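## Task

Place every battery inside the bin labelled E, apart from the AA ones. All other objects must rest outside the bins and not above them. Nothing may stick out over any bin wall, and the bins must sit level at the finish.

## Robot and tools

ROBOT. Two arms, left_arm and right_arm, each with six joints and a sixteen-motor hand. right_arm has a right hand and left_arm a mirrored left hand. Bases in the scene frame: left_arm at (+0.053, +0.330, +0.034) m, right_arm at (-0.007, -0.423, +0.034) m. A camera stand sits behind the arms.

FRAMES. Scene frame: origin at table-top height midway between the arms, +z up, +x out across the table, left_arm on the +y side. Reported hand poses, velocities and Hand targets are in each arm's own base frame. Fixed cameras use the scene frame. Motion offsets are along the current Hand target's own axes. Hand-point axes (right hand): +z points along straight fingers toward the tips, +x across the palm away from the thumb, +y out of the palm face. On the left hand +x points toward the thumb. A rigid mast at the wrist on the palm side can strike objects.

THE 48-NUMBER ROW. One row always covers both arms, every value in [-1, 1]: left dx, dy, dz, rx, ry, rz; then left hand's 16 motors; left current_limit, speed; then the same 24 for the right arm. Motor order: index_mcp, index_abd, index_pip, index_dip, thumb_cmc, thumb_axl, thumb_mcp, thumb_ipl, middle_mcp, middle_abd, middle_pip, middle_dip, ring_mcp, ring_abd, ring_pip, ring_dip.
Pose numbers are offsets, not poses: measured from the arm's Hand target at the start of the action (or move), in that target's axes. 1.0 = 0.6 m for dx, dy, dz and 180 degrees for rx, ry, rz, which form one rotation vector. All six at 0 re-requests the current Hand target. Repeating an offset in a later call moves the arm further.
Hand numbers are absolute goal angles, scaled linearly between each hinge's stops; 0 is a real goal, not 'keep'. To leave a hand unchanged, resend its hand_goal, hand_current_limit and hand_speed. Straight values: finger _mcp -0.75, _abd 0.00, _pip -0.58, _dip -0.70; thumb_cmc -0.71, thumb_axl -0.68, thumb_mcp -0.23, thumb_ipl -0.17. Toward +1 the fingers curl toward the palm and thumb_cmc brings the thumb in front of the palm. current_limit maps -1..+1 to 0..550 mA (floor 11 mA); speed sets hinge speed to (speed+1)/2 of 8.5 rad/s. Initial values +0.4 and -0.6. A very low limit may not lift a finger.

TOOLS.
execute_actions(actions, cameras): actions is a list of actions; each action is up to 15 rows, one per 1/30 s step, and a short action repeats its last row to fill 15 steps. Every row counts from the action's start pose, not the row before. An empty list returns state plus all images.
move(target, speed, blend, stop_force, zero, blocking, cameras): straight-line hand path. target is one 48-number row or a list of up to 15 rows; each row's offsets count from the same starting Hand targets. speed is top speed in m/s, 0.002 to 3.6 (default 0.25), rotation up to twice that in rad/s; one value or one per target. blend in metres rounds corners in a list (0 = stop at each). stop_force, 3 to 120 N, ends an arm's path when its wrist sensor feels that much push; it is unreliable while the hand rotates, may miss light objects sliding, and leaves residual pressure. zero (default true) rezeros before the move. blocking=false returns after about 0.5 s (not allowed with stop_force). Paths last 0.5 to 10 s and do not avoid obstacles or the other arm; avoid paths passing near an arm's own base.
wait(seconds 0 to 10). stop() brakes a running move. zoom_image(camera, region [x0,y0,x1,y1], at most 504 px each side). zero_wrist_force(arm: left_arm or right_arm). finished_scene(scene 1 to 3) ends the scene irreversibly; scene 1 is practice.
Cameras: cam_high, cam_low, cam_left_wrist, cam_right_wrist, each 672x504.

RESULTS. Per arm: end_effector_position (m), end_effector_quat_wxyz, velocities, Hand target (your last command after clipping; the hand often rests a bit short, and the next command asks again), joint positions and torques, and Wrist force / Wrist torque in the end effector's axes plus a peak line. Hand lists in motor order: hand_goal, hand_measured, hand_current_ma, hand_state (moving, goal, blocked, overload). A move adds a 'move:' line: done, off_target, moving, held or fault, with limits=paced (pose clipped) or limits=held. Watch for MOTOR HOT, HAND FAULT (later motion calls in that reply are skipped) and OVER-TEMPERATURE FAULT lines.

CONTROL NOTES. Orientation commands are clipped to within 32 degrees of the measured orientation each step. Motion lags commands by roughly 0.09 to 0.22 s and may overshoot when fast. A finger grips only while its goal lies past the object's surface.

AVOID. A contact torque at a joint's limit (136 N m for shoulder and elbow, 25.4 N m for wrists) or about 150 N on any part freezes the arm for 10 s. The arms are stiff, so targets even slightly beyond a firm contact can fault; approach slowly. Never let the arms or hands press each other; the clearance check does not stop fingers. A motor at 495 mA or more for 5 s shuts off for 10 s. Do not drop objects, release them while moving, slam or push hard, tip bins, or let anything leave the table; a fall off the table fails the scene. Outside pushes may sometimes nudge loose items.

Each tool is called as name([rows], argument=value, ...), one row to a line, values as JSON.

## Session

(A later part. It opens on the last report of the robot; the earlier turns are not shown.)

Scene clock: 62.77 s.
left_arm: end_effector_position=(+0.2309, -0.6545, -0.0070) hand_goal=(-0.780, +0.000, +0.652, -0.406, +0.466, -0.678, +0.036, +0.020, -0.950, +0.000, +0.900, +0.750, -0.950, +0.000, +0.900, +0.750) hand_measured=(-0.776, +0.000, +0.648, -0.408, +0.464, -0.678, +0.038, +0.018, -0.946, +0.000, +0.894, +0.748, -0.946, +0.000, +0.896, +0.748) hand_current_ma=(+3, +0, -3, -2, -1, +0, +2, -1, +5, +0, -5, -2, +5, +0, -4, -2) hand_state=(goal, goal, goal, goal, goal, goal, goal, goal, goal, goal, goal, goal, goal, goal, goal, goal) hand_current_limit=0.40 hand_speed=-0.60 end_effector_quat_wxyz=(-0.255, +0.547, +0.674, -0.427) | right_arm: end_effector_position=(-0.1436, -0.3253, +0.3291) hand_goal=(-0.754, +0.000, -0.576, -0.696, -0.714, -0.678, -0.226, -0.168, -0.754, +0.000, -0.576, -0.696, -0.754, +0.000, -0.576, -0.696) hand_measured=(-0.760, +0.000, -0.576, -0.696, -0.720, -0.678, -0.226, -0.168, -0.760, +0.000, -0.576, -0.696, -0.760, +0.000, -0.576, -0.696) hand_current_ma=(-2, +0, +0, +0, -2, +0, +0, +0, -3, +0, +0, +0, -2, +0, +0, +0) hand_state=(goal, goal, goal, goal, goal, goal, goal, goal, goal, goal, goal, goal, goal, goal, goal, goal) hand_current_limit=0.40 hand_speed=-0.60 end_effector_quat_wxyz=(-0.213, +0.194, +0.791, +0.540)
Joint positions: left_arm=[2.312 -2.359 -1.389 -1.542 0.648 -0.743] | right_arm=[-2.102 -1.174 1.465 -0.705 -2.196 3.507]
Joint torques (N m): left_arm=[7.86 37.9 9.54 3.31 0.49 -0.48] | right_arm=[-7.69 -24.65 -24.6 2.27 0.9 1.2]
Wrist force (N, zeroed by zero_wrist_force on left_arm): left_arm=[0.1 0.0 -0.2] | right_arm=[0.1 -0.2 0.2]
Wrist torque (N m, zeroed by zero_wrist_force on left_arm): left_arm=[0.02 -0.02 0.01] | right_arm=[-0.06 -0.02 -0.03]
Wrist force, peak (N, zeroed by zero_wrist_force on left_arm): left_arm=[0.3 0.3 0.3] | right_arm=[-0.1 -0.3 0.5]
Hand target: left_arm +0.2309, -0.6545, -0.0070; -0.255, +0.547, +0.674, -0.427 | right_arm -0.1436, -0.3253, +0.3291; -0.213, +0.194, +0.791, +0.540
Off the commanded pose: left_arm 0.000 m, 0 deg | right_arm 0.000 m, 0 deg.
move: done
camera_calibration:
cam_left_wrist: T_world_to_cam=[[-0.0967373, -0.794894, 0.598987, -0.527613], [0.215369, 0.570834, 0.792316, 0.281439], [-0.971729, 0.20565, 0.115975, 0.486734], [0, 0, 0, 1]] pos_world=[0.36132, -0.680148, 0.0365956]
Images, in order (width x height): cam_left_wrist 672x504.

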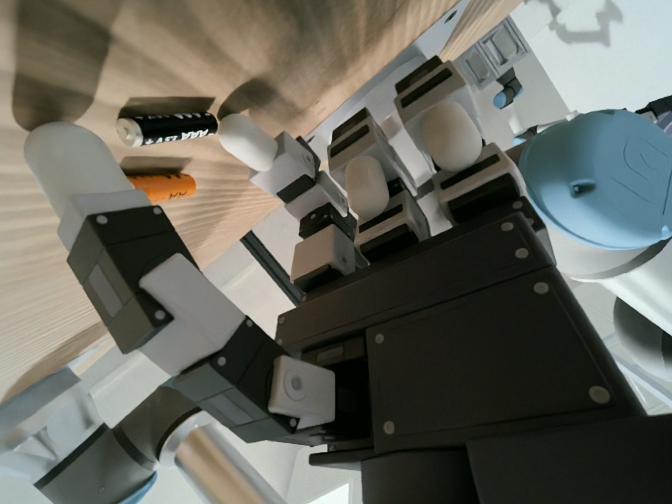

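move(target=[-0.0008,-0.0058,0.0101,0,0,0,-0.78,0,0.653,-0.406,0.466,-0.678,0.036,0.02,-0.95,0,0.9,0.75,-0.95,0,0.9,0.75,0.4,-0.6, 0,0,0,0,0,0,-0.754,0,-0.576,-0.696,-0.714,-0.678,-0.226,-0.168,-0.754,0,-0.576,-0.696,-0.754,0,-0.576,-0.696,0.4,-0.6], speed=0.05, cameras=["cam_left_wrist"])

zoom_image(camera="cam_left_wrist", region=[0, 50, 300, 250])

Scene clock: 66.80 s.
left_arm: end_effector_position=(+0.2244, -0.6569, -0.0070) hand_goal=(-0.780, +0.000, +0.652, -0.406, +0.466, -0.678, +0.036, +0.020, -0.950, +0.000, +0.900, +0.750, -0.950, +0.000, +0.900, +0.750) hand_measured=(-0.776, +0.000, +0.648, -0.408, +0.464, -0.678, +0.038, +0.018, -0.946, +0.000, +0.894, +0.748, -0.946, +0.000, +0.896, +0.748) hand_current_ma=(+3, +0, -3, -2, -1, +0, +2, -1, +5, +0, -5, -2, +5, +0, -4, -2) hand_state=(goal, goal, goal, goal, goal, goal, goal, goal, goal, goal, goal, goal, goal, goal, goal, goal) hand_current_limit=0.40 hand_speed=-0.60 end_effector_quat_wxyz=(-0.255, +0.547, +0.674, -0.427) | right_arm: end_effector_position=(-0.1436, -0.3253, +0.3291) hand_goal=(-0.754, +0.000, -0.576, -0.696, -0.714, -0.678, -0.226, -0.168, -0.754, +0.000, -0.576, -0.696, -0.754, +0.000, -0.576, -0.696) hand_measured=(-0.760, +0.000, -0.576, -0.696, -0.720, -0.678, -0.226, -0.168, -0.760, +0.000, -0.576, -0.696, -0.760, +0.000, -0.576, -0.696) hand_current_ma=(-2, +0, +0, +0, -2, +0, +0, +0, -3, +0, +0, +0, -2, +0, +0, +0) hand_state=(goal, goal, goal, goal, goal, goal, goal, goal, goal, goal, goal, goal, goal, goal, goal, goal) hand_current_limit=0.40 hand_speed=-0.60 end_effector_quat_wxyz=(-0.213, +0.194, +0.791, +0.540)
Joint positions: left_arm=[2.303 -2.356 -1.397 -1.527 0.643 -0.756] | right_arm=[-2.102 -1.174 1.465 -0.705 -2.196 3.507]
Joint torques (N m): left_arm=[-8.76 58.2 9.9 3.25 -2.84 -2.2] | right_arm=[-7.53 -24.57 -24.3 2.34 0.88 1.1]
Wrist force (N, zeroed by zero_wrist_force on left_arm): left_arm=[0.0 0.1 0.0] | right_arm=[0.1 -0.2 0.4]
Wrist torque (N m, zeroed by zero_wrist_force on left_arm): left_arm=[0.01 0.00 0.00] | right_arm=[-0.06 -0.04 -0.02]
Wrist force, peak (N, zeroed by zero_wrist_force on left_arm): left_arm=[0.3 0.2 0.0] | right_arm=[-0.1 -0.4 0.5]
Hand target: left_arm +0.2243, -0.6569, -0.0070; -0.255, +0.547, +0.674, -0.427 | right_arm -0.1436, -0.3253, +0.3291; -0.213, +0.194, +0.791, +0.540
Off the commanded pose: left_arm 0.000 m, 0 deg | right_arm 0.000 m, 0 deg.
move: done
camera_calibration:
cam_left_wrist: T_world_to_cam=[[-0.0967373, -0.794894, 0.598987, -0.530089], [0.215369, 0.570834, 0.792316, 0.284288], [-0.971729, 0.20565, 0.115975, 0.480923], [0, 0, 0, 1]] pos_world=[0.35482, -0.682548, 0.0364956]
Images, in order (width x height): cam_left_wrist 672x504.

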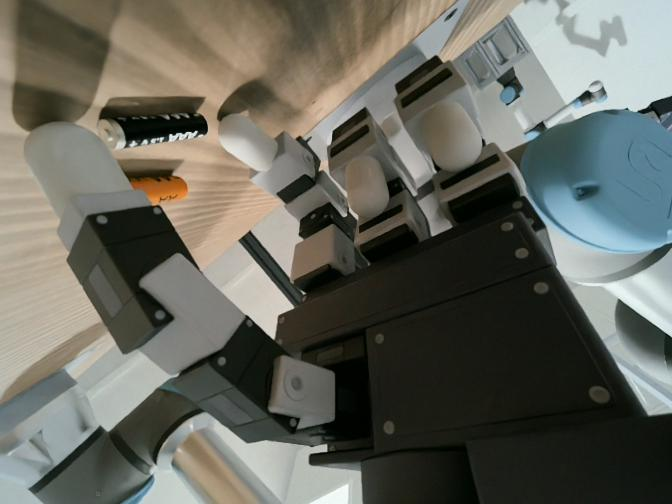

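Scaled by 1.680.

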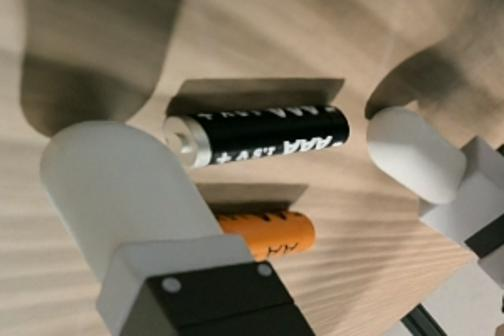

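move(target=[0,0,0,0,0,0,-0.70,0,0.653,-0.406,0.466,-0.678,0.12,-0.04,-0.95,0,0.9,0.75,-0.95,0,0.9,0.75,0.1,-0.8, 0,0,0,0,0,0,-0.754,0,-0.576,-0.696,-0.714,-0.678,-0.226,-0.168,-0.754,0,-0.576,-0.696,-0.754,0,-0.576,-0.696,0.4,-0.6], speed=0.05, cameras=["cam_left_wrist"])

zoom_image(camera="cam_left_wrist", region=[0, 50, 300, 250])

Scene clock: 67.97 s.
left_arm: end_effector_position=(+0.2243, -0.6569, -0.0070) hand_goal=(-0.700, +0.000, +0.652, -0.406, +0.466, -0.678, +0.120, -0.040, -0.950, +0.000, +0.900, +0.750, -0.950, +0.000, +0.900, +0.750) hand_measured=(-0.698, +0.000, +0.648, -0.408, +0.464, -0.678, +0.116, -0.038, -0.946, +0.000, +0.894, +0.748, -0.946, +0.000, +0.896, +0.748) hand_current_ma=(+2, +0, -3, -2, -1, +0, -4, +2, +5, +0, -5, -2, +5, +0, -4, -2) hand_state=(goal, goal, goal, goal, goal, goal, goal, goal, goal, goal, goal, goal, goal, goal, goal, goal) hand_current_limit=0.10 hand_speed=-0.80 end_effector_quat_wxyz=(-0.255, +0.547, +0.674, -0.427) | right_arm: end_effector_position=(-0.1436, -0.3253, +0.3291) hand_goal=(-0.754, +0.000, -0.576, -0.696, -0.714, -0.678, -0.226, -0.168, -0.754, +0.000, -0.576, -0.696, -0.754, +0.000, -0.576, -0.696) hand_measured=(-0.760, +0.000, -0.576, -0.696, -0.720, -0.678, -0.226, -0.168, -0.760, +0.000, -0.576, -0.696, -0.760, +0.000, -0.576, -0.696) hand_current_ma=(-2, +0, +0, +0, -2, +0, +0, +0, -3, +0, +0, +0, -2, +0, +0, +0) hand_state=(goal, goal, goal, goal, goal, goal, goal, goal, goal, goal, goal, goal, goal, goal, goal, goal) hand_current_limit=0.40 hand_speed=-0.60 end_effector_quat_wxyz=(-0.213, +0.194, +0.791, +0.540)
Joint positions: left_arm=[2.303 -2.356 -1.397 -1.527 0.643 -0.756] | right_arm=[-2.102 -1.174 1.465 -0.705 -2.196 3.507]
Joint torques (N m): left_arm=[-8.88 58.79 10.02 3.27 -2.77 -2.48] | right_arm=[-7.35 -24.31 -24 2.4 0.93 1.04]
Wrist force (N, zeroed by zero_wrist_force on left_arm): left_arm=[0.2 0.1 0.0] | right_arm=[-0.2 -0.2 0.2]
Wrist torque (N m, zeroed by zero_wrist_force on left_arm): left_arm=[0.01 -0.02 0.01] | right_arm=[-0.06 0.01 -0.05]
Wrist force, peak (N, zeroed by zero_wrist_force on left_arm): left_arm=[0.3 0.1 -0.3] | right_arm=[0.2 -0.4 0.2]
Hand target: left_arm +0.2243, -0.6569, -0.0070; -0.255, +0.547, +0.674, -0.427 | right_arm -0.1436, -0.3253, +0.3291; -0.213, +0.194, +0.791, +0.540
Off the commanded pose: left_arm 0.000 m, 0 deg | right_arm 0.000 m, 0 deg.
move: done
camera_calibration:
cam_left_wrist: T_world_to_cam=[[-0.0967373, -0.794894, 0.598987, -0.530159], [0.215369, 0.570834, 0.792316, 0.284231], [-0.971729, 0.20565, 0.115975, 0.480814], [0, 0, 0, 1]] pos_world=[0.35472, -0.682548, 0.0365956]
Images, in order (width x height): cam_left_wrist 672x504.

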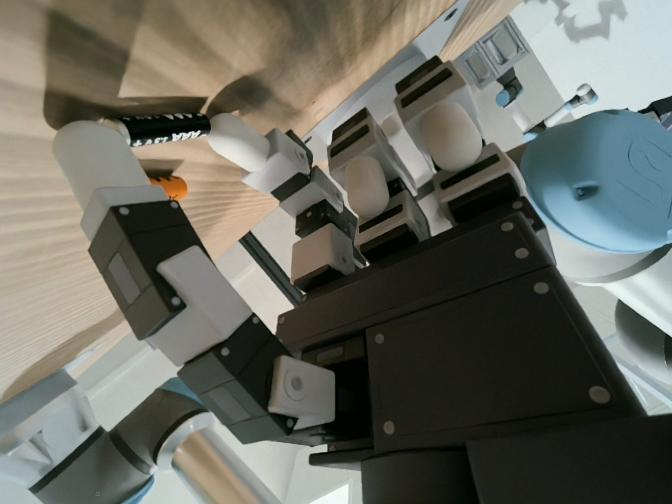

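Scaled by 1.680.

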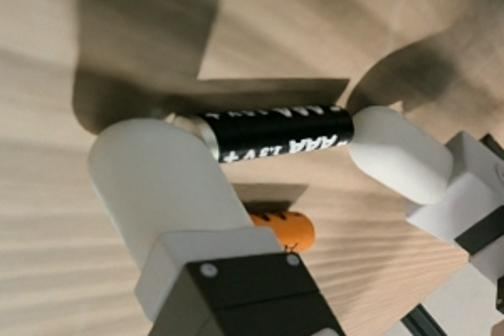

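move(target=[0,0,0,0,0,0,-0.55,0,0.653,-0.406,0.466,-0.678,0.18,-0.04,-0.95,0,0.9,0.75,-0.95,0,0.9,0.75,0.1,-0.85, 0,0,0,0,0,0,-0.754,0,-0.576,-0.696,-0.714,-0.678,-0.226,-0.168,-0.754,0,-0.576,-0.696,-0.754,0,-0.576,-0.696,0.4,-0.6], speed=0.05, cameras=["cam_left_wrist"])

zoom_image(camera="cam_left_wrist", region=[0, 50, 300, 250])

Scene clock: 68.93 s.
left_arm: end_effector_position=(+0.2243, -0.6569, -0.0070) hand_goal=(-0.550, +0.000, +0.652, -0.406, +0.466, -0.678, +0.180, -0.040, -0.950, +0.000, +0.900, +0.750, -0.950, +0.000, +0.900, +0.750) hand_measured=(-0.666, +0.000, +0.640, -0.408, +0.464, -0.678, +0.134, -0.052, -0.946, +0.000, +0.894, +0.748, -0.946, +0.000, +0.896, +0.748) hand_current_ma=(-302, +0, -15, -2, -1, +0, -147, -22, +5, +0, -5, -2, +5, +0, -4, -2) hand_state=(blocked, goal, goal, goal, goal, goal, blocked, goal, goal, goal, goal, goal, goal, goal, goal, goal) hand_current_limit=0.10 hand_speed=-0.85 end_effector_quat_wxyz=(-0.255, +0.547, +0.674, -0.427) | right_arm: end_effector_position=(-0.1436, -0.3253, +0.3291) hand_goal=(-0.754, +0.000, -0.576, -0.696, -0.714, -0.678, -0.226, -0.168, -0.754, +0.000, -0.576, -0.696, -0.754, +0.000, -0.576, -0.696) hand_measured=(-0.760, +0.000, -0.576, -0.696, -0.720, -0.678, -0.226, -0.168, -0.760, +0.000, -0.576, -0.696, -0.760, +0.000, -0.576, -0.696) hand_current_ma=(-2, +0, +0, +0, -2, +0, +0, +0, -3, +0, +0, +0, -2, +0, +0, +0) hand_state=(goal, goal, goal, goal, goal, goal, goal, goal, goal, goal, goal, goal, goal, goal, goal, goal) hand_current_limit=0.40 hand_speed=-0.60 end_effector_quat_wxyz=(-0.213, +0.194, +0.791, +0.540)
Joint positions: left_arm=[2.303 -2.356 -1.397 -1.527 0.643 -0.756] | right_arm=[-2.102 -1.174 1.465 -0.705 -2.196 3.507]
Joint torques (N m): left_arm=[-6.46 53.77 10.34 3.21 -1.59 -2.02] | right_arm=[-7.94 -24.65 -24.14 2.37 0.82 0.94]
Wrist force (N, zeroed by zero_wrist_force on left_arm): left_arm=[-0.4 -6.1 -1.1] | right_arm=[0.1 0.0 0.2]
Wrist torque (N m, zeroed by zero_wrist_force on left_arm): left_arm=[-0.17 0.02 -0.08] | right_arm=[-0.03 -0.03 -0.02]
Wrist force, peak (N, zeroed by zero_wrist_force on left_arm): left_arm=[-0.5 -6.2 -1.1] | right_arm=[0.0 -0.3 0.4]
Hand target: left_arm +0.2243, -0.6569, -0.0070; -0.255, +0.547, +0.674, -0.427 | right_arm -0.1436, -0.3253, +0.3291; -0.213, +0.194, +0.791, +0.540
Off the commanded pose: left_arm 0.000 m, 0 deg | right_arm 0.000 m, 0 deg.
move: done
camera_calibration:
cam_left_wrist: T_world_to_cam=[[-0.0966603, -0.794911, 0.598977, -0.530197], [0.215314, 0.570845, 0.792323, 0.284257], [-0.971749, 0.205554, 0.115977, 0.480756], [0, 0, 0, 1]] pos_world=[0.35472, -0.682548, 0.0365956]
Images, in order (width x height): cam_left_wrist 672x504.

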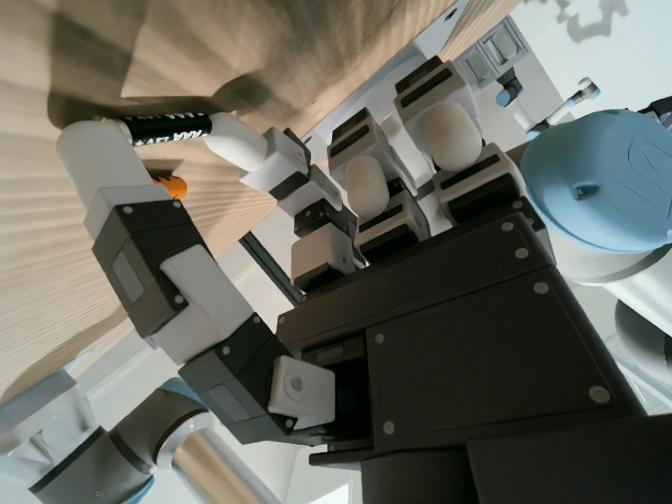

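Scaled by 1.680.

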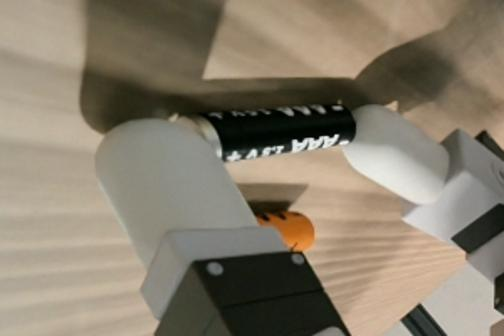

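move(target=[-0.004,-0.0286,-0.0167,0,0,0,-0.55,0,0.653,-0.406,0.466,-0.678,0.18,-0.04,-0.95,0,0.9,0.75,-0.95,0,0.9,0.75,0.1,-0.85, 0,0,0,0,0,0,-0.754,0,-0.576,-0.696,-0.714,-0.678,-0.226,-0.168,-0.754,0,-0.576,-0.696,-0.754,0,-0.576,-0.696,0.4,-0.6], speed=0.06, cameras=["cam_left_wrist"])

zoom_image(camera="cam_left_wrist", region=[0, 50, 300, 250])

Scene clock: 70.30 s.
left_arm: end_effector_position=(+0.2242, -0.6569, +0.0130) hand_goal=(-0.550, +0.000, +0.652, -0.406, +0.466, -0.678, +0.180, -0.040, -0.950, +0.000, +0.900, +0.750, -0.950, +0.000, +0.900, +0.750) hand_measured=(-0.636, +0.000, +0.620, -0.420, +0.464, -0.678, +0.134, -0.064, -0.946, +0.000, +0.894, +0.748, -0.946, +0.000, +0.896, +0.748) hand_current_ma=(-275, +0, -65, -21, -1, +0, -147, -64, +5, +0, -5, -2, +5, +0, -4, -2) hand_state=(blocked, goal, blocked, goal, goal, goal, blocked, blocked, goal, goal, goal, goal, goal, goal, goal, goal) hand_current_limit=0.10 hand_speed=-0.85 end_effector_quat_wxyz=(-0.255, +0.547, +0.674, -0.427) | right_arm: end_effector_position=(-0.1436, -0.3253, +0.3291) hand_goal=(-0.754, +0.000, -0.576, -0.696, -0.714, -0.678, -0.226, -0.168, -0.754, +0.000, -0.576, -0.696, -0.754, +0.000, -0.576, -0.696) hand_measured=(-0.760, +0.000, -0.576, -0.696, -0.720, -0.678, -0.226, -0.168, -0.760, +0.000, -0.576, -0.696, -0.760, +0.000, -0.576, -0.696) hand_current_ma=(-2, +0, +0, +0, -2, +0, +0, +0, -3, +0, +0, +0, -2, +0, +0, +0) hand_state=(goal, goal, goal, goal, goal, goal, goal, goal, goal, goal, goal, goal, goal, goal, goal, goal) hand_current_limit=0.40 hand_speed=-0.60 end_effector_quat_wxyz=(-0.213, +0.194, +0.791, +0.540)
Joint positions: left_arm=[2.303 -2.329 -1.387 -1.564 0.643 -0.757] | right_arm=[-2.102 -1.174 1.465 -0.705 -2.196 3.507]
Joint torques (N m): left_arm=[-8.48 57.81 24.03 -0.43 -1.08 0.31] | right_arm=[-7.56 -24.32 -23.94 2.28 0.91 1]
Wrist force (N, zeroed by zero_wrist_force on left_arm): left_arm=[0.2 0.1 0.1] | right_arm=[0.2 -0.3 0.2]
Wrist torque (N m, zeroed by zero_wrist_force on left_arm): left_arm=[0.00 -0.02 0.02] | right_arm=[-0.06 -0.04 -0.02]
Wrist force, peak (N, zeroed by zero_wrist_force on left_arm): left_arm=[-0.3 -6.3 -1.0] | right_arm=[0.1 -0.2 0.4]
Hand target: left_arm +0.2242, -0.6569, +0.0130; -0.255, +0.547, +0.674, -0.427 | right_arm -0.1436, -0.3253, +0.3291; -0.213, +0.194, +0.791, +0.540
Off the commanded pose: left_arm 0.000 m, 0 deg | right_arm 0.000 m, 0 deg.
move: done
camera_calibration:
cam_left_wrist: T_world_to_cam=[[-0.0966925, -0.79499, 0.598866, -0.542083], [0.2153, 0.570734, 0.792407, 0.268378], [-0.971749, 0.205556, 0.115976, 0.478331], [0, 0, 0, 1]] pos_world=[0.35462, -0.682447, 0.0564957]
Images, in order (width x height): cam_left_wrist 672x504.

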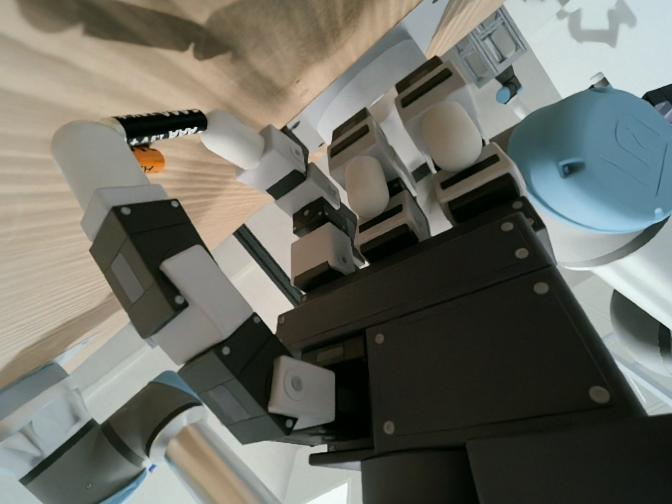

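Scaled by 1.680.

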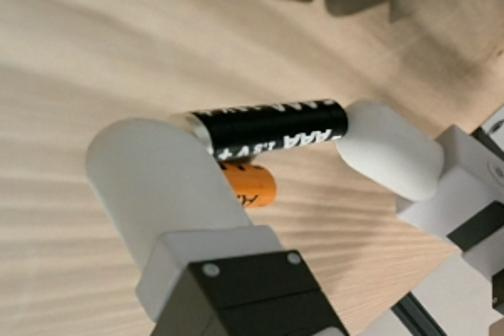

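move([
  [-0.0235,-0.1672,-0.0975,0,0,0,-0.55,0,0.653,-0.406,0.466,-0.678,0.18,-0.04,-0.95,0,0.9,0.75,-0.95,0,0.9,0.75,0.1,-0.85, 0,0,0,0,0,0,-0.754,0,-0.576,-0.696,-0.714,-0.678,-0.226,-0.168,-0.754,0,-0.576,-0.696,-0.754,0,-0.576,-0.696,0.4,-0.6],
  [0.5347,-0.0653,-0.4067,-0.0268,-0.1906,-0.1111,-0.55,0,0.653,-0.406,0.466,-0.678,0.18,-0.04,-0.95,0,0.9,0.75,-0.95,0,0.9,0.75,0.1,-0.85, 0,0,0,0,0,0,-0.754,0,-0.576,-0.696,-0.714,-0.678,-0.226,-0.168,-0.754,0,-0.576,-0.696,-0.754,0,-0.576,-0.696,0.4,-0.6],
], speed=[0.2,0.3], blend=0.05, cameras=["cam_left_wrist"])

Scene clock: 77.40 s.
left_arm: end_effector_position=(+0.3146, -0.2801, +0.1306) hand_goal=(-0.550, +0.000, +0.652, -0.406, +0.466, -0.678, +0.180, -0.040, -0.950, +0.000, +0.900, +0.750, -0.950, +0.000, +0.900, +0.750) hand_measured=(-0.636, +0.000, +0.618, -0.420, +0.464, -0.678, +0.134, -0.064, -0.946, +0.000, +0.896, +0.748, -0.946, +0.000, +0.896, +0.748) hand_current_ma=(-271, +0, -66, -21, -1, +0, -147, -65, +5, +0, -5, -2, +5, +0, -4, -2) hand_state=(blocked, goal, blocked, goal, goal, goal, blocked, blocked, goal, goal, goal, goal, goal, goal, goal, goal) hand_current_limit=0.10 hand_speed=-0.85 end_effector_quat_wxyz=(-0.093, +0.284, +0.819, -0.490) | right_arm: end_effector_position=(-0.1436, -0.3253, +0.3291) hand_goal=(-0.754, +0.000, -0.576, -0.696, -0.714, -0.678, -0.226, -0.168, -0.754, +0.000, -0.576, -0.696, -0.754, +0.000, -0.576, -0.696) hand_measured=(-0.760, +0.000, -0.576, -0.696, -0.720, -0.678, -0.226, -0.168, -0.760, +0.000, -0.576, -0.696, -0.760, +0.000, -0.576, -0.696) hand_current_ma=(-2, +0, +0, +0, -2, +0, +0, +0, -3, +0, +0, +0, -2, +0, +0, +0) hand_state=(goal, goal, goal, goal, goal, goal, goal, goal, goal, goal, goal, goal, goal, goal, goal, goal) hand_current_limit=0.40 hand_speed=-0.60 end_effector_quat_wxyz=(-0.213, +0.194, +0.791, +0.540)
Joint positions: left_arm=[3.097 -1.555 -2.134 -1.691 0.695 -0.625] | right_arm=[-2.102 -1.174 1.465 -0.705 -2.196 3.507]
Joint torques (N m): left_arm=[9.34 28.12 23.28 -0.72 0.46 2.17] | right_arm=[-7.33 -24.52 -23.64 2.17 0.77 1.01]
Wrist force (N, zeroed by zero_wrist_force on left_arm): left_arm=[0.1 0.1 0.1] | right_arm=[-0.2 0.1 0.2]
Wrist torque (N m, zeroed by zero_wrist_force on left_arm): left_arm=[0.00 0.00 -0.17] | right_arm=[-0.02 0.01 -0.04]
Wrist force, peak (N, zeroed by zero_wrist_force on left_arm): left_arm=[0.2 1.6 1.1] | right_arm=[0.0 -0.4 0.6]
Hand target: left_arm +0.3146, -0.2801, +0.1306; -0.093, +0.284, +0.819, -0.490 | right_arm -0.1436, -0.3253, +0.3291; -0.213, +0.194, +0.791, +0.540
Off the commanded pose: left_arm 0.000 m, 0 deg | right_arm 0.000 m, 0 deg.
move: done
camera_calibration:
cam_left_wrist: T_world_to_cam=[[0.435915, -0.668411, 0.602665, -0.436843], [-0.203262, 0.579217, 0.789426, 0.0751505], [-0.876734, -0.466621, 0.116627, 0.256831], [0, 0, 0, 1]] pos_world=[0.430874, -0.215676, 0.173991]
Images, in order (width x height): cam_left_wrist 672x504.

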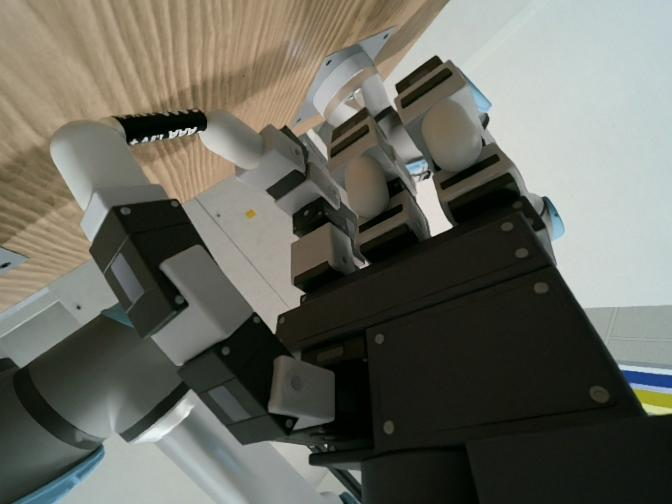

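move(target=[0.2348,0.2912,-0.4875,-0.0261,-0.1858,-0.1083,-0.55,0,0.653,-0.406,0.466,-0.678,0.18,-0.04,-0.95,0,0.9,0.75,-0.95,0,0.9,0.75,0.1,-0.85, 0,0,0,0,0,0,-0.754,0,-0.576,-0.696,-0.714,-0.678,-0.226,-0.168,-0.754,0,-0.576,-0.696,-0.754,0,-0.576,-0.696,0.4,-0.6], speed=0.3, cameras=["cam_left_wrist","cam_high"])

zoom_image(camera="cam_left_wrist", region=[0, 0, 336, 252])

zoom_image(camera="cam_high", region=[350, 385, 460, 485])

Scene clock: 80.13 s.
left_arm: end_effector_position=(+0.3901, +0.0802, +0.1106) hand_goal=(-0.550, +0.000, +0.652, -0.406, +0.466, -0.678, +0.180, -0.040, -0.950, +0.000, +0.900, +0.750, -0.950, +0.000, +0.900, +0.750) hand_measured=(-0.636, +0.000, +0.618, -0.420, +0.464, -0.678, +0.134, -0.064, -0.946, +0.000, +0.896, +0.748, -0.944, +0.000, +0.896, +0.748) hand_current_ma=(-270, +0, -67, -21, -1, +0, -147, -66, +5, +0, -4, -2, +5, +0, -4, -2) hand_state=(blocked, goal, blocked, goal, goal, goal, blocked, blocked, goal, goal, goal, goal, goal, goal, goal, goal) hand_current_limit=0.10 hand_speed=-0.85 end_effector_quat_wxyz=(+0.077, -0.005, +0.866, -0.495) | right_arm: end_effector_position=(-0.1436, -0.3253, +0.3291) hand_goal=(-0.754, +0.000, -0.576, -0.696, -0.714, -0.678, -0.226, -0.168, -0.754, +0.000, -0.576, -0.696, -0.754, +0.000, -0.576, -0.696) hand_measured=(-0.760, +0.000, -0.576, -0.696, -0.720, -0.678, -0.226, -0.168, -0.760, +0.000, -0.576, -0.696, -0.760, +0.000, -0.576, -0.696) hand_current_ma=(-2, +0, +0, +0, -2, +0, +0, +0, -3, +0, +0, +0, -2, +0, +0, +0) hand_state=(goal, goal, goal, goal, goal, goal, goal, goal, goal, goal, goal, goal, goal, goal, goal, goal) hand_current_limit=0.40 hand_speed=-0.60 end_effector_quat_wxyz=(-0.213, +0.194, +0.791, +0.540)
Joint positions: left_arm=[4.007 -1.631 -2.079 -1.847 0.85 -0.382] | right_arm=[-2.102 -1.174 1.465 -0.705 -2.196 3.507]
Joint torques (N m): left_arm=[8.69 9.86 22.69 2.09 -2.57 -2.32] | right_arm=[-7.58 -24.55 -23.05 2.36 0.75 0.84]
Wrist force (N, zeroed by zero_wrist_force on left_arm): left_arm=[0.3 0.2 -0.1] | right_arm=[-0.1 -0.3 0.1]
Wrist torque (N m, zeroed by zero_wrist_force on left_arm): left_arm=[0.02 -0.03 0.02] | right_arm=[-0.06 0.00 -0.04]
Wrist force, peak (N, zeroed by zero_wrist_force on left_arm): left_arm=[-0.3 1.3 -1.5] | right_arm=[0.1 -0.3 0.5]
Hand target: left_arm +0.3901, +0.0802, +0.1106; +0.077, -0.005, +0.866, -0.495 | right_arm -0.1436, -0.3253, +0.3291; -0.213, +0.194, +0.791, +0.540
Off the commanded pose: left_arm 0.000 m, 0 deg | right_arm 0.000 m, 0 deg.
move: done
camera_calibration:
cam_left_wrist: T_world_to_cam=[[0.758334, -0.242608, 0.605038, -0.377155], [-0.523773, 0.325768, 0.787106, 0.0432306], [-0.38806, -0.913792, 0.11997, 0.338274], [0, 0, 0, 1]] pos_world=[0.439923, 0.203529, 0.153583]
Images, in order (width x height): cam_high 672x504, cam_left_wrist 672x504.

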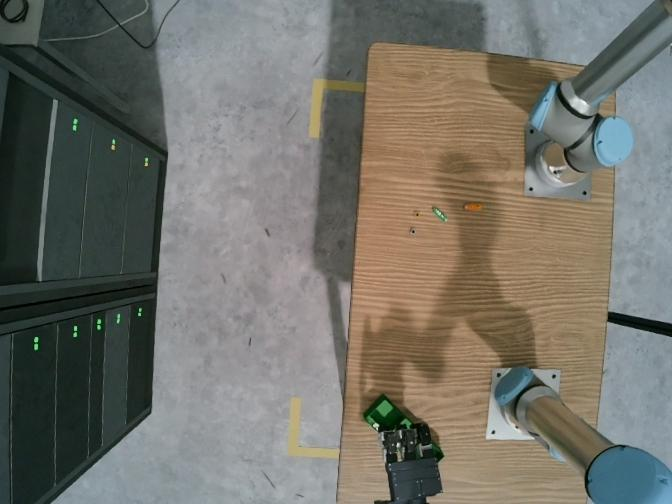

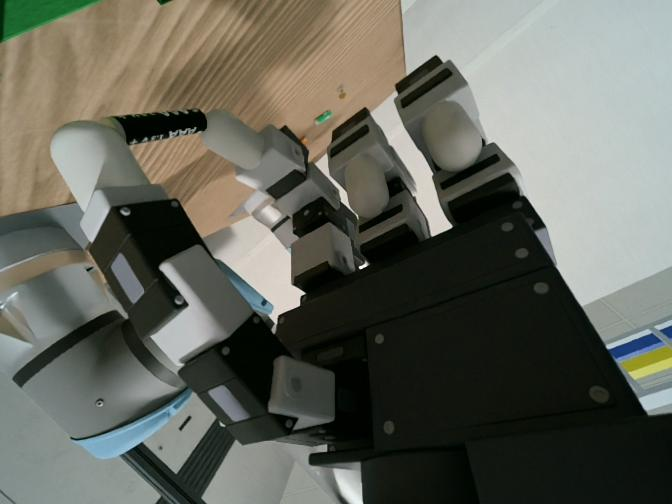

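Scaled by 1.500.

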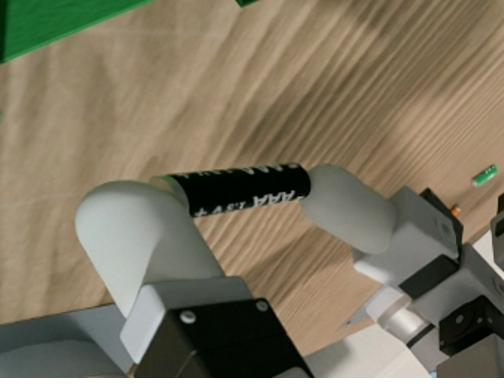

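Scaled by 4.582.

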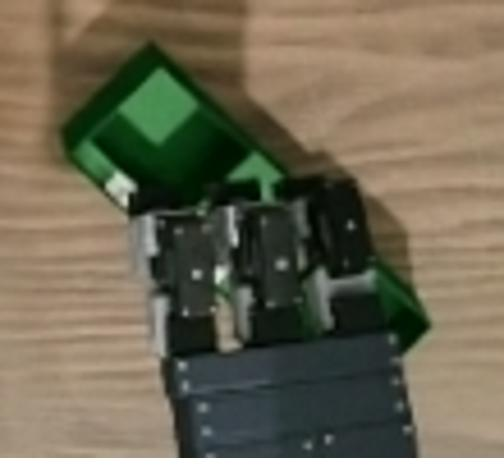

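execute_actions(actions=[], cameras=["cam_low","cam_left_wrist","cam_high"])

zoom_image(camera="cam_low", region=[400, 150, 672, 354])

zoom_image(camera="cam_left_wrist", region=[0, 0, 200, 150])

zoom_image(camera="cam_high", region=[360, 385, 460, 485])

Scene clock: 85.33 s.
left_arm: end_effector_position=(+0.3901, +0.0802, +0.1106) hand_goal=(-0.550, +0.000, +0.652, -0.406, +0.466, -0.678, +0.180, -0.040, -0.950, +0.000, +0.900, +0.750, -0.950, +0.000, +0.900, +0.750) hand_measured=(-0.636, +0.000, +0.618, -0.420, +0.464, -0.678, +0.134, -0.064, -0.946, +0.000, +0.896, +0.748, -0.944, +0.000, +0.896, +0.748) hand_current_ma=(-270, +0, -67, -21, -1, +0, -147, -66, +5, +0, -4, -2, +5, +0, -4, -2) hand_state=(blocked, goal, blocked, goal, goal, goal, blocked, blocked, goal, goal, goal, goal, goal, goal, goal, goal) hand_current_limit=0.10 hand_speed=-0.85 end_effector_quat_wxyz=(+0.077, -0.005, +0.866, -0.495) | right_arm: end_effector_position=(-0.1436, -0.3253, +0.3291) hand_goal=(-0.754, +0.000, -0.576, -0.696, -0.714, -0.678, -0.226, -0.168, -0.754, +0.000, -0.576, -0.696, -0.754, +0.000, -0.576, -0.696) hand_measured=(-0.760, +0.000, -0.576, -0.696, -0.720, -0.678, -0.226, -0.168, -0.760, +0.000, -0.576, -0.696, -0.760, +0.000, -0.576, -0.696) hand_current_ma=(-2, +0, +0, +0, -2, +0, +0, +0, -3, +0, +0, +0, -2, +0, +0, +0) hand_state=(goal, goal, goal, goal, goal, goal, goal, goal, goal, goal, goal, goal, goal, goal, goal, goal) hand_current_limit=0.40 hand_speed=-0.60 end_effector_quat_wxyz=(-0.213, +0.194, +0.791, +0.540)
Joint positions: left_arm=[4.007 -1.631 -2.079 -1.847 0.85 -0.382] | right_arm=[-2.102 -1.174 1.465 -0.705 -2.196 3.507]
Joint velocities: within noise
Joint torques (N m): left_arm=[9.24 10.41 23.65 2.14 -2.53 -2.34] | right_arm=[-6.61 -24.69 -23.34 2.4 0.75 0.72]
Wrist force (N, zeroed by zero_wrist_force on left_arm): left_arm=[0.2 0.3 0.1] | right_arm=[0.1 -0.2 0.2]
Wrist torque (N m, zeroed by zero_wrist_force on left_arm): left_arm=[0.03 -0.01 0.00] | right_arm=[-0.05 -0.03 -0.02]
Wrist force, peak (N, zeroed by zero_wrist_force on left_arm): left_arm=[0.6 0.0 0.0] | right_arm=[0.3 -0.4 0.2]
Hand target: left_arm +0.3901, +0.0802, +0.1106; +0.077, -0.005, +0.866, -0.495 | right_arm -0.1436, -0.3253, +0.3291; -0.213, +0.194, +0.791, +0.540
Off the commanded pose: left_arm 0.000 m, 0 deg | right_arm 0.000 m, 0 deg.
camera_calibration:
cam_left_wrist: T_world_to_cam=[[0.758364, -0.242539, 0.605028, -0.377156], [-0.523793, 0.325721, 0.787113, 0.043215], [-0.387976, -0.913828, 0.119975, 0.338335], [0, 0, 0, 1]] pos_world=[0.439923, 0.203629, 0.153583]
Images, in order (width x height): cam_high 672x504, cam_low 672x504, cam_left_wrist 672x504.

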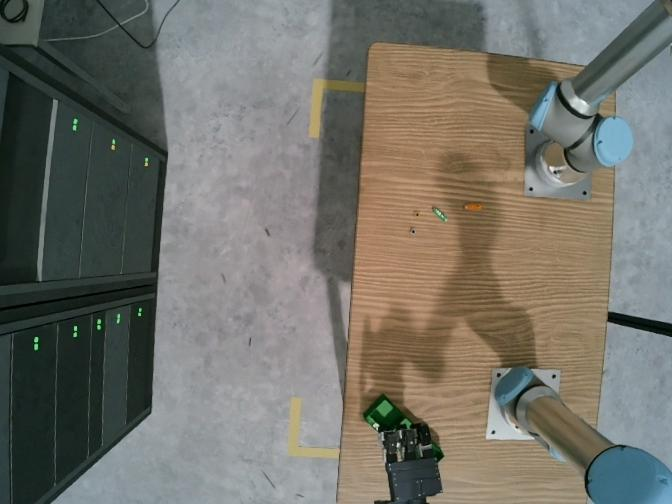

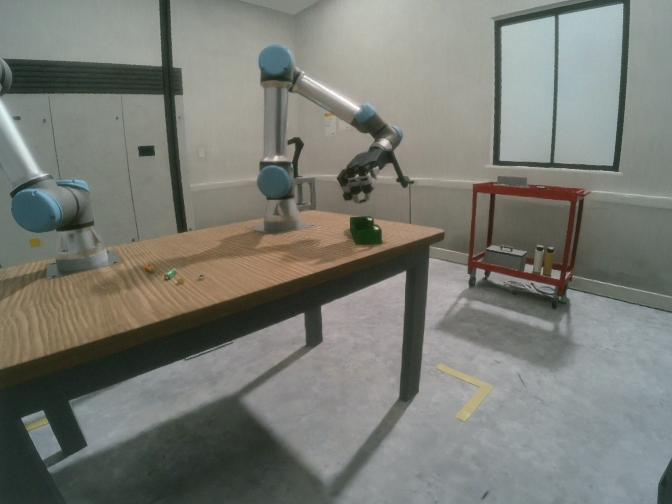

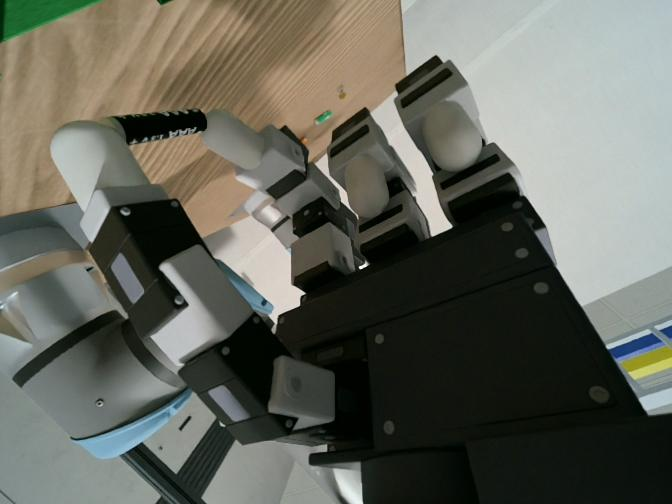

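Scaled by 1.853.

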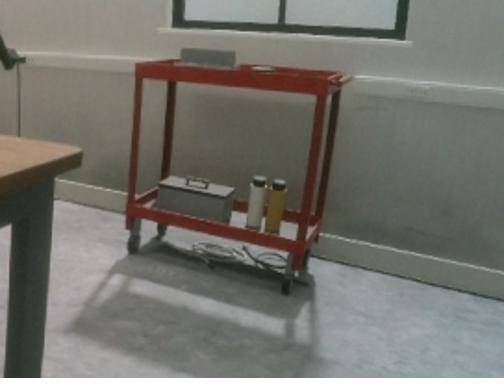

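Scaled by 2.520.

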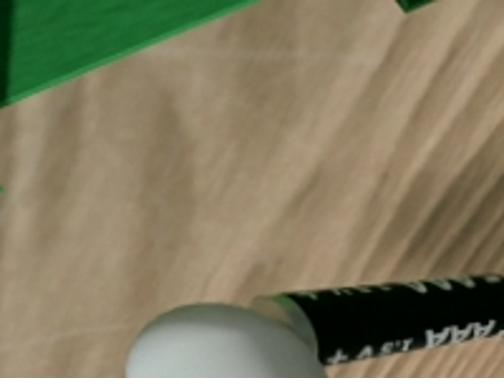

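Scaled by 5.040.

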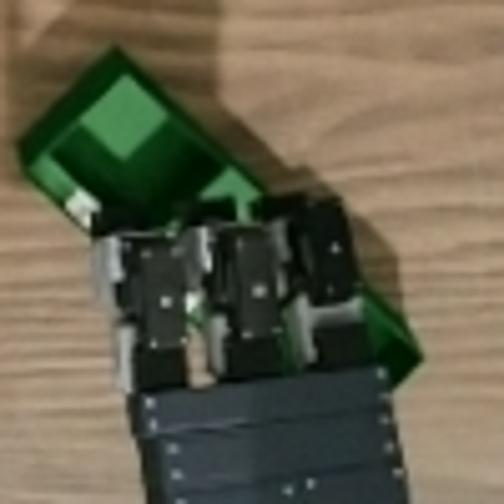

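zoom_image(camera="cam_left_wrist", region=[0, 0, 200, 60])

zoom_image(camera="cam_low", region=[310, 140, 430, 260])

zoom_image(camera="cam_high", region=[360, 390, 450, 480])

Scaled by 2.520.

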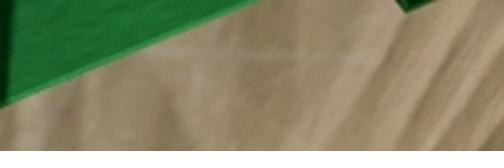

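Scaled by 4.200.

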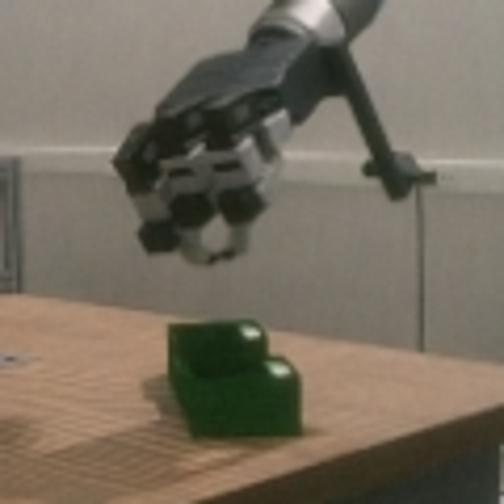

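Scaled by 5.600.

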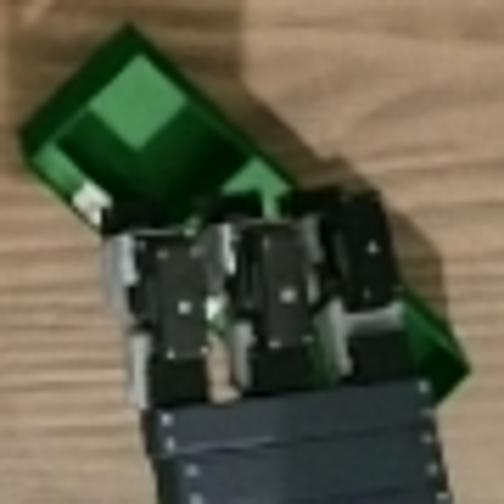

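move(target=[0.01856,0.1321,-0.2309,0,0,0,-0.55,0,0.653,-0.406,0.466,-0.678,0.18,-0.04,-0.95,0,0.9,0.75,-0.95,0,0.9,0.75,0.1,-0.85, 0,0,0,0,0,0,-0.754,0,-0.576,-0.696,-0.714,-0.678,-0.226,-0.168,-0.754,0,-0.576,-0.696,-0.754,0,-0.576,-0.696,0.4,-0.6], speed=0.25, cameras=["cam_left_wrist"])

zoom_image(camera="cam_left_wrist", region=[100, 0, 400, 200])

Scene clock: 93.33 s.
left_arm: end_effector_position=(+0.3653, +0.2383, +0.1104) hand_goal=(-0.550, +0.000, +0.652, -0.406, +0.466, -0.678, +0.180, -0.040, -0.950, +0.000, +0.900, +0.750, -0.950, +0.000, +0.900, +0.750) hand_measured=(-0.636, +0.000, +0.618, -0.420, +0.464, -0.678, +0.134, -0.064, -0.946, +0.000, +0.896, +0.748, -0.944, +0.000, +0.896, +0.748) hand_current_ma=(-269, +0, -67, -21, -1, +0, -147, -66, +5, +0, -4, -2, +5, +0, -4, -2) hand_state=(blocked, goal, blocked, goal, goal, goal, blocked, blocked, goal, goal, goal, goal, goal, goal, goal, goal) hand_current_limit=0.10 hand_speed=-0.85 end_effector_quat_wxyz=(+0.077, -0.005, +0.866, -0.495) | right_arm: end_effector_position=(-0.1436, -0.3253, +0.3291) hand_goal=(-0.754, +0.000, -0.576, -0.696, -0.714, -0.678, -0.226, -0.168, -0.754, +0.000, -0.576, -0.696, -0.754, +0.000, -0.576, -0.696) hand_measured=(-0.760, +0.000, -0.576, -0.696, -0.720, -0.678, -0.226, -0.168, -0.760, +0.000, -0.576, -0.696, -0.760, +0.000, -0.576, -0.696) hand_current_ma=(-2, +0, +0, +0, -2, +0, +0, +0, -3, +0, +0, +0, -2, +0, +0, +0) hand_state=(goal, goal, goal, goal, goal, goal, goal, goal, goal, goal, goal, goal, goal, goal, goal, goal) hand_current_limit=0.40 hand_speed=-0.60 end_effector_quat_wxyz=(-0.213, +0.194, +0.791, +0.540)
Joint positions: left_arm=[4.24 -1.831 -1.821 -2.012 1.033 -0.203] | right_arm=[-2.102 -1.174 1.465 -0.705 -2.196 3.507]
Joint torques (N m): left_arm=[8.33 19.84 22.84 -1.79 1.14 2.51] | right_arm=[-6.96 -24.33 -23.38 2.32 0.68 0.76]
Wrist force (N, zeroed by zero_wrist_force on left_arm): left_arm=[0.1 0.1 0.1] | right_arm=[0.2 -0.4 0.3]
Wrist torque (N m, zeroed by zero_wrist_force on left_arm): left_arm=[-0.02 -0.01 -0.16] | right_arm=[-0.08 -0.04 -0.02]
Wrist force, peak (N, zeroed by zero_wrist_force on left_arm): left_arm=[0.2 0.9 -1.5] | right_arm=[0.2 -0.1 0.5]
Hand target: left_arm +0.3653, +0.2383, +0.1104; +0.077, -0.005, +0.866, -0.495 | right_arm -0.1436, -0.3253, +0.3291; -0.213, +0.194, +0.791, +0.540
Off the commanded pose: left_arm 0.000 m, 0 deg | right_arm 0.000 m, 0 deg.
move: done
camera_calibration:
cam_left_wrist: T_world_to_cam=[[0.758376, -0.242547, 0.605009, -0.31983], [-0.523775, 0.325715, 0.787128, -0.0211415], [-0.387976, -0.913828, 0.119975, 0.473083], [0, 0, 0, 1]] pos_world=[0.415023, 0.361629, 0.153383]
Images, in order (width x height): cam_left_wrist 672x504.

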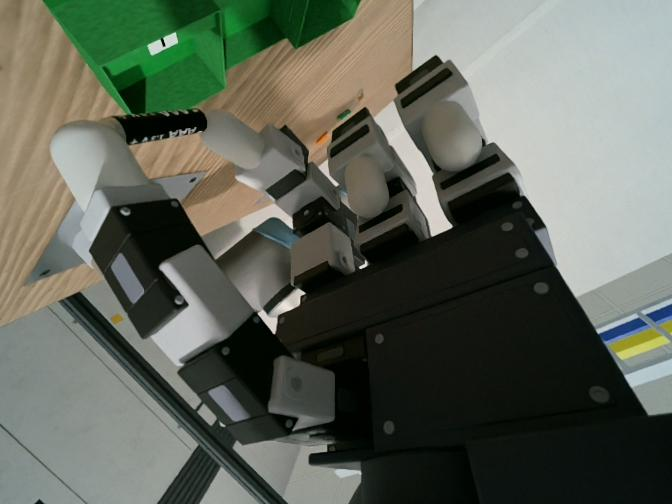

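Scaled by 1.680.

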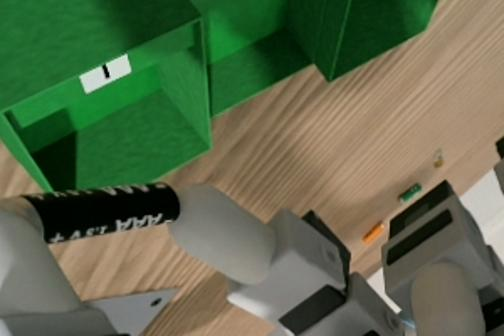

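zoom_image(camera="cam_left_wrist", region=[40, 0, 240, 120])

zoom_image(camera="cam_left_wrist", region=[200, 0, 400, 120])

Scaled by 2.520.

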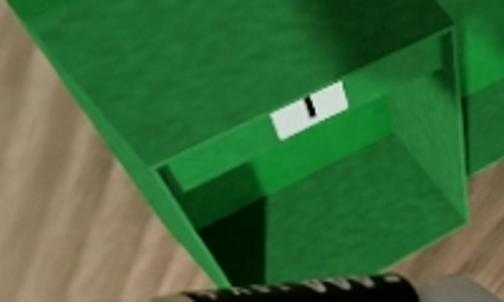

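Scaled by 2.520.

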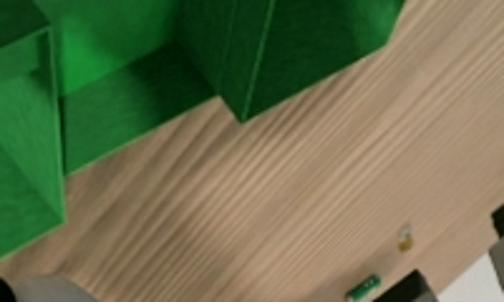

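move([
  [-0.0284,-0.1314,0.2323,0,0,0,-0.55,0,0.653,-0.406,0.466,-0.678,0.18,-0.04,-0.95,0,0.9,0.75,-0.95,0,0.9,0.75,0.1,-0.85, 0,0,0,0,0,0,-0.754,0,-0.576,-0.696,-0.714,-0.678,-0.226,-0.168,-0.754,0,-0.576,-0.696,-0.754,0,-0.576,-0.696,0.4,-0.6],
  [-0.0194,-0.0671,0.2698,0,0,0,-0.55,0,0.653,-0.406,0.466,-0.678,0.18,-0.04,-0.95,0,0.9,0.75,-0.95,0,0.9,0.75,0.1,-0.85, 0,0,0,0,0,0,-0.754,0,-0.576,-0.696,-0.714,-0.678,-0.226,-0.168,-0.754,0,-0.576,-0.696,-0.754,0,-0.576,-0.696,0.4,-0.6],
], speed=[0.25,0.1], blend=0.015, cameras=["cam_left_wrist","cam_high"])

zoom_image(camera="cam_left_wrist", region=[0, 0, 300, 200])

zoom_image(camera="cam_high", region=[360, 390, 450, 480])

Scene clock: 104.77 s.
left_arm: end_effector_position=(+0.3965, +0.0802, +0.0656) hand_goal=(-0.550, +0.000, +0.652, -0.406, +0.466, -0.678, +0.180, -0.040, -0.950, +0.000, +0.900, +0.750, -0.950, +0.000, +0.900, +0.750) hand_measured=(-0.636, +0.000, +0.618, -0.420, +0.464, -0.678, +0.134, -0.064, -0.946, +0.000, +0.896, +0.748, -0.944, +0.000, +0.896, +0.748) hand_current_ma=(-268, +0, -67, -21, -1, +0, -147, -66, +5, +0, -4, -2, +5, +0, -4, -2) hand_state=(blocked, goal, blocked, goal, goal, goal, blocked, blocked, goal, goal, goal, goal, goal, goal, goal, goal) hand_current_limit=0.10 hand_speed=-0.85 end_effector_quat_wxyz=(+0.077, -0.005, +0.866, -0.495) | right_arm: end_effector_position=(-0.1436, -0.3253, +0.3291) hand_goal=(-0.754, +0.000, -0.576, -0.696, -0.714, -0.678, -0.226, -0.168, -0.754, +0.000, -0.576, -0.696, -0.754, +0.000, -0.576, -0.696) hand_measured=(-0.760, +0.000, -0.576, -0.696, -0.720, -0.678, -0.226, -0.168, -0.760, +0.000, -0.576, -0.696, -0.760, +0.000, -0.576, -0.696) hand_current_ma=(-2, +0, +0, +0, -2, +0, +0, +0, -3, +0, +0, +0, -2, +0, +0, +0) hand_state=(goal, goal, goal, goal, goal, goal, goal, goal, goal, goal, goal, goal, goal, goal, goal, goal) hand_current_limit=0.40 hand_speed=-0.60 end_effector_quat_wxyz=(-0.213, +0.194, +0.791, +0.540)
Joint positions: left_arm=[3.996 -1.716 -2.127 -1.708 0.842 -0.392] | right_arm=[-2.102 -1.174 1.465 -0.705 -2.196 3.507]
Joint torques (N m): left_arm=[-9.26 11.92 8.25 2.23 -2.66 -2.33] | right_arm=[-6.88 -24.76 -23.04 2.38 0.61 0.63]
Wrist force (N, zeroed by zero_wrist_force on left_arm): left_arm=[0.3 -0.1 0.1] | right_arm=[0.0 -0.3 0.1]
Wrist torque (N m, zeroed by zero_wrist_force on left_arm): left_arm=[-0.04 -0.03 0.02] | right_arm=[-0.05 -0.02 -0.04]
Wrist force, peak (N, zeroed by zero_wrist_force on left_arm): left_arm=[0.7 1.1 -1.3] | right_arm=[0.2 -0.4 0.5]
Hand target: left_arm +0.3965, +0.0802, +0.0656; +0.077, -0.005, +0.866, -0.495 | right_arm -0.1436, -0.3253, +0.3291; -0.213, +0.194, +0.791, +0.540
Off the commanded pose: left_arm 0.000 m, 0 deg | right_arm 0.000 m, 0 deg.
move: done
camera_calibration:
cam_left_wrist: T_world_to_cam=[[0.758332, -0.242518, 0.605077, -0.354703], [-0.52384, 0.325736, 0.787076, 0.0819572], [-0.387975, -0.913828, 0.119976, 0.346178], [0, 0, 0, 1]] pos_world=[0.446223, 0.203629, 0.108583]
Images, in order (width x height): cam_high 672x504, cam_left_wrist 672x504.

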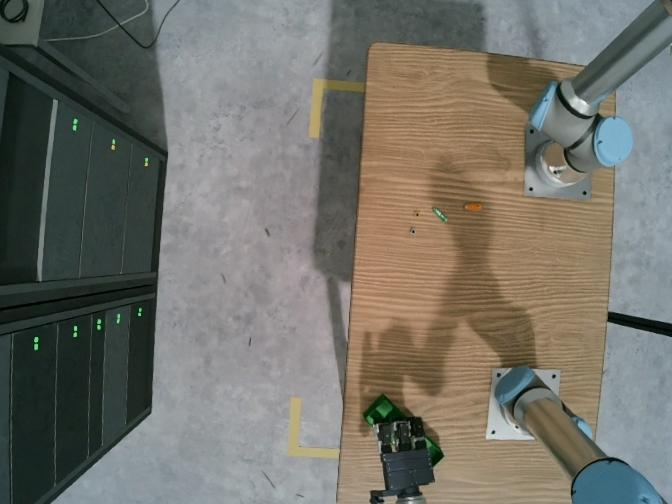

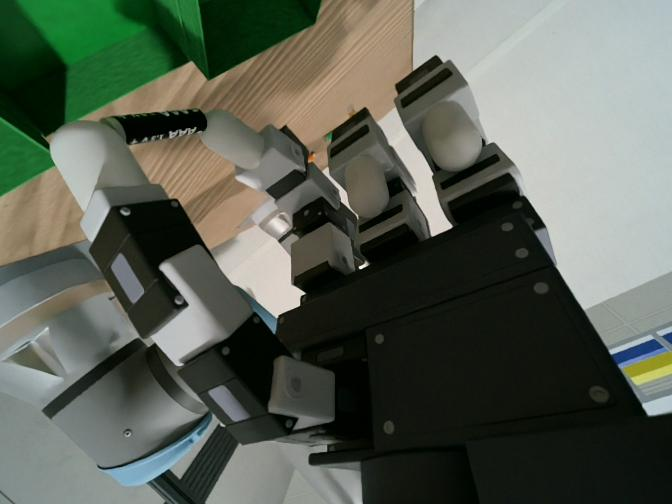

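Scaled by 1.680.

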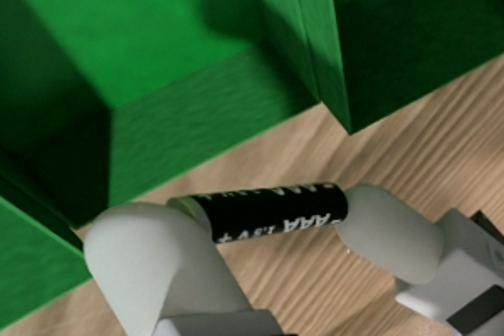

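Scaled by 5.600.

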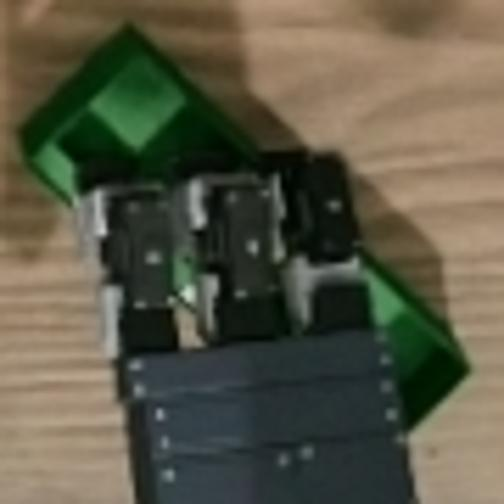

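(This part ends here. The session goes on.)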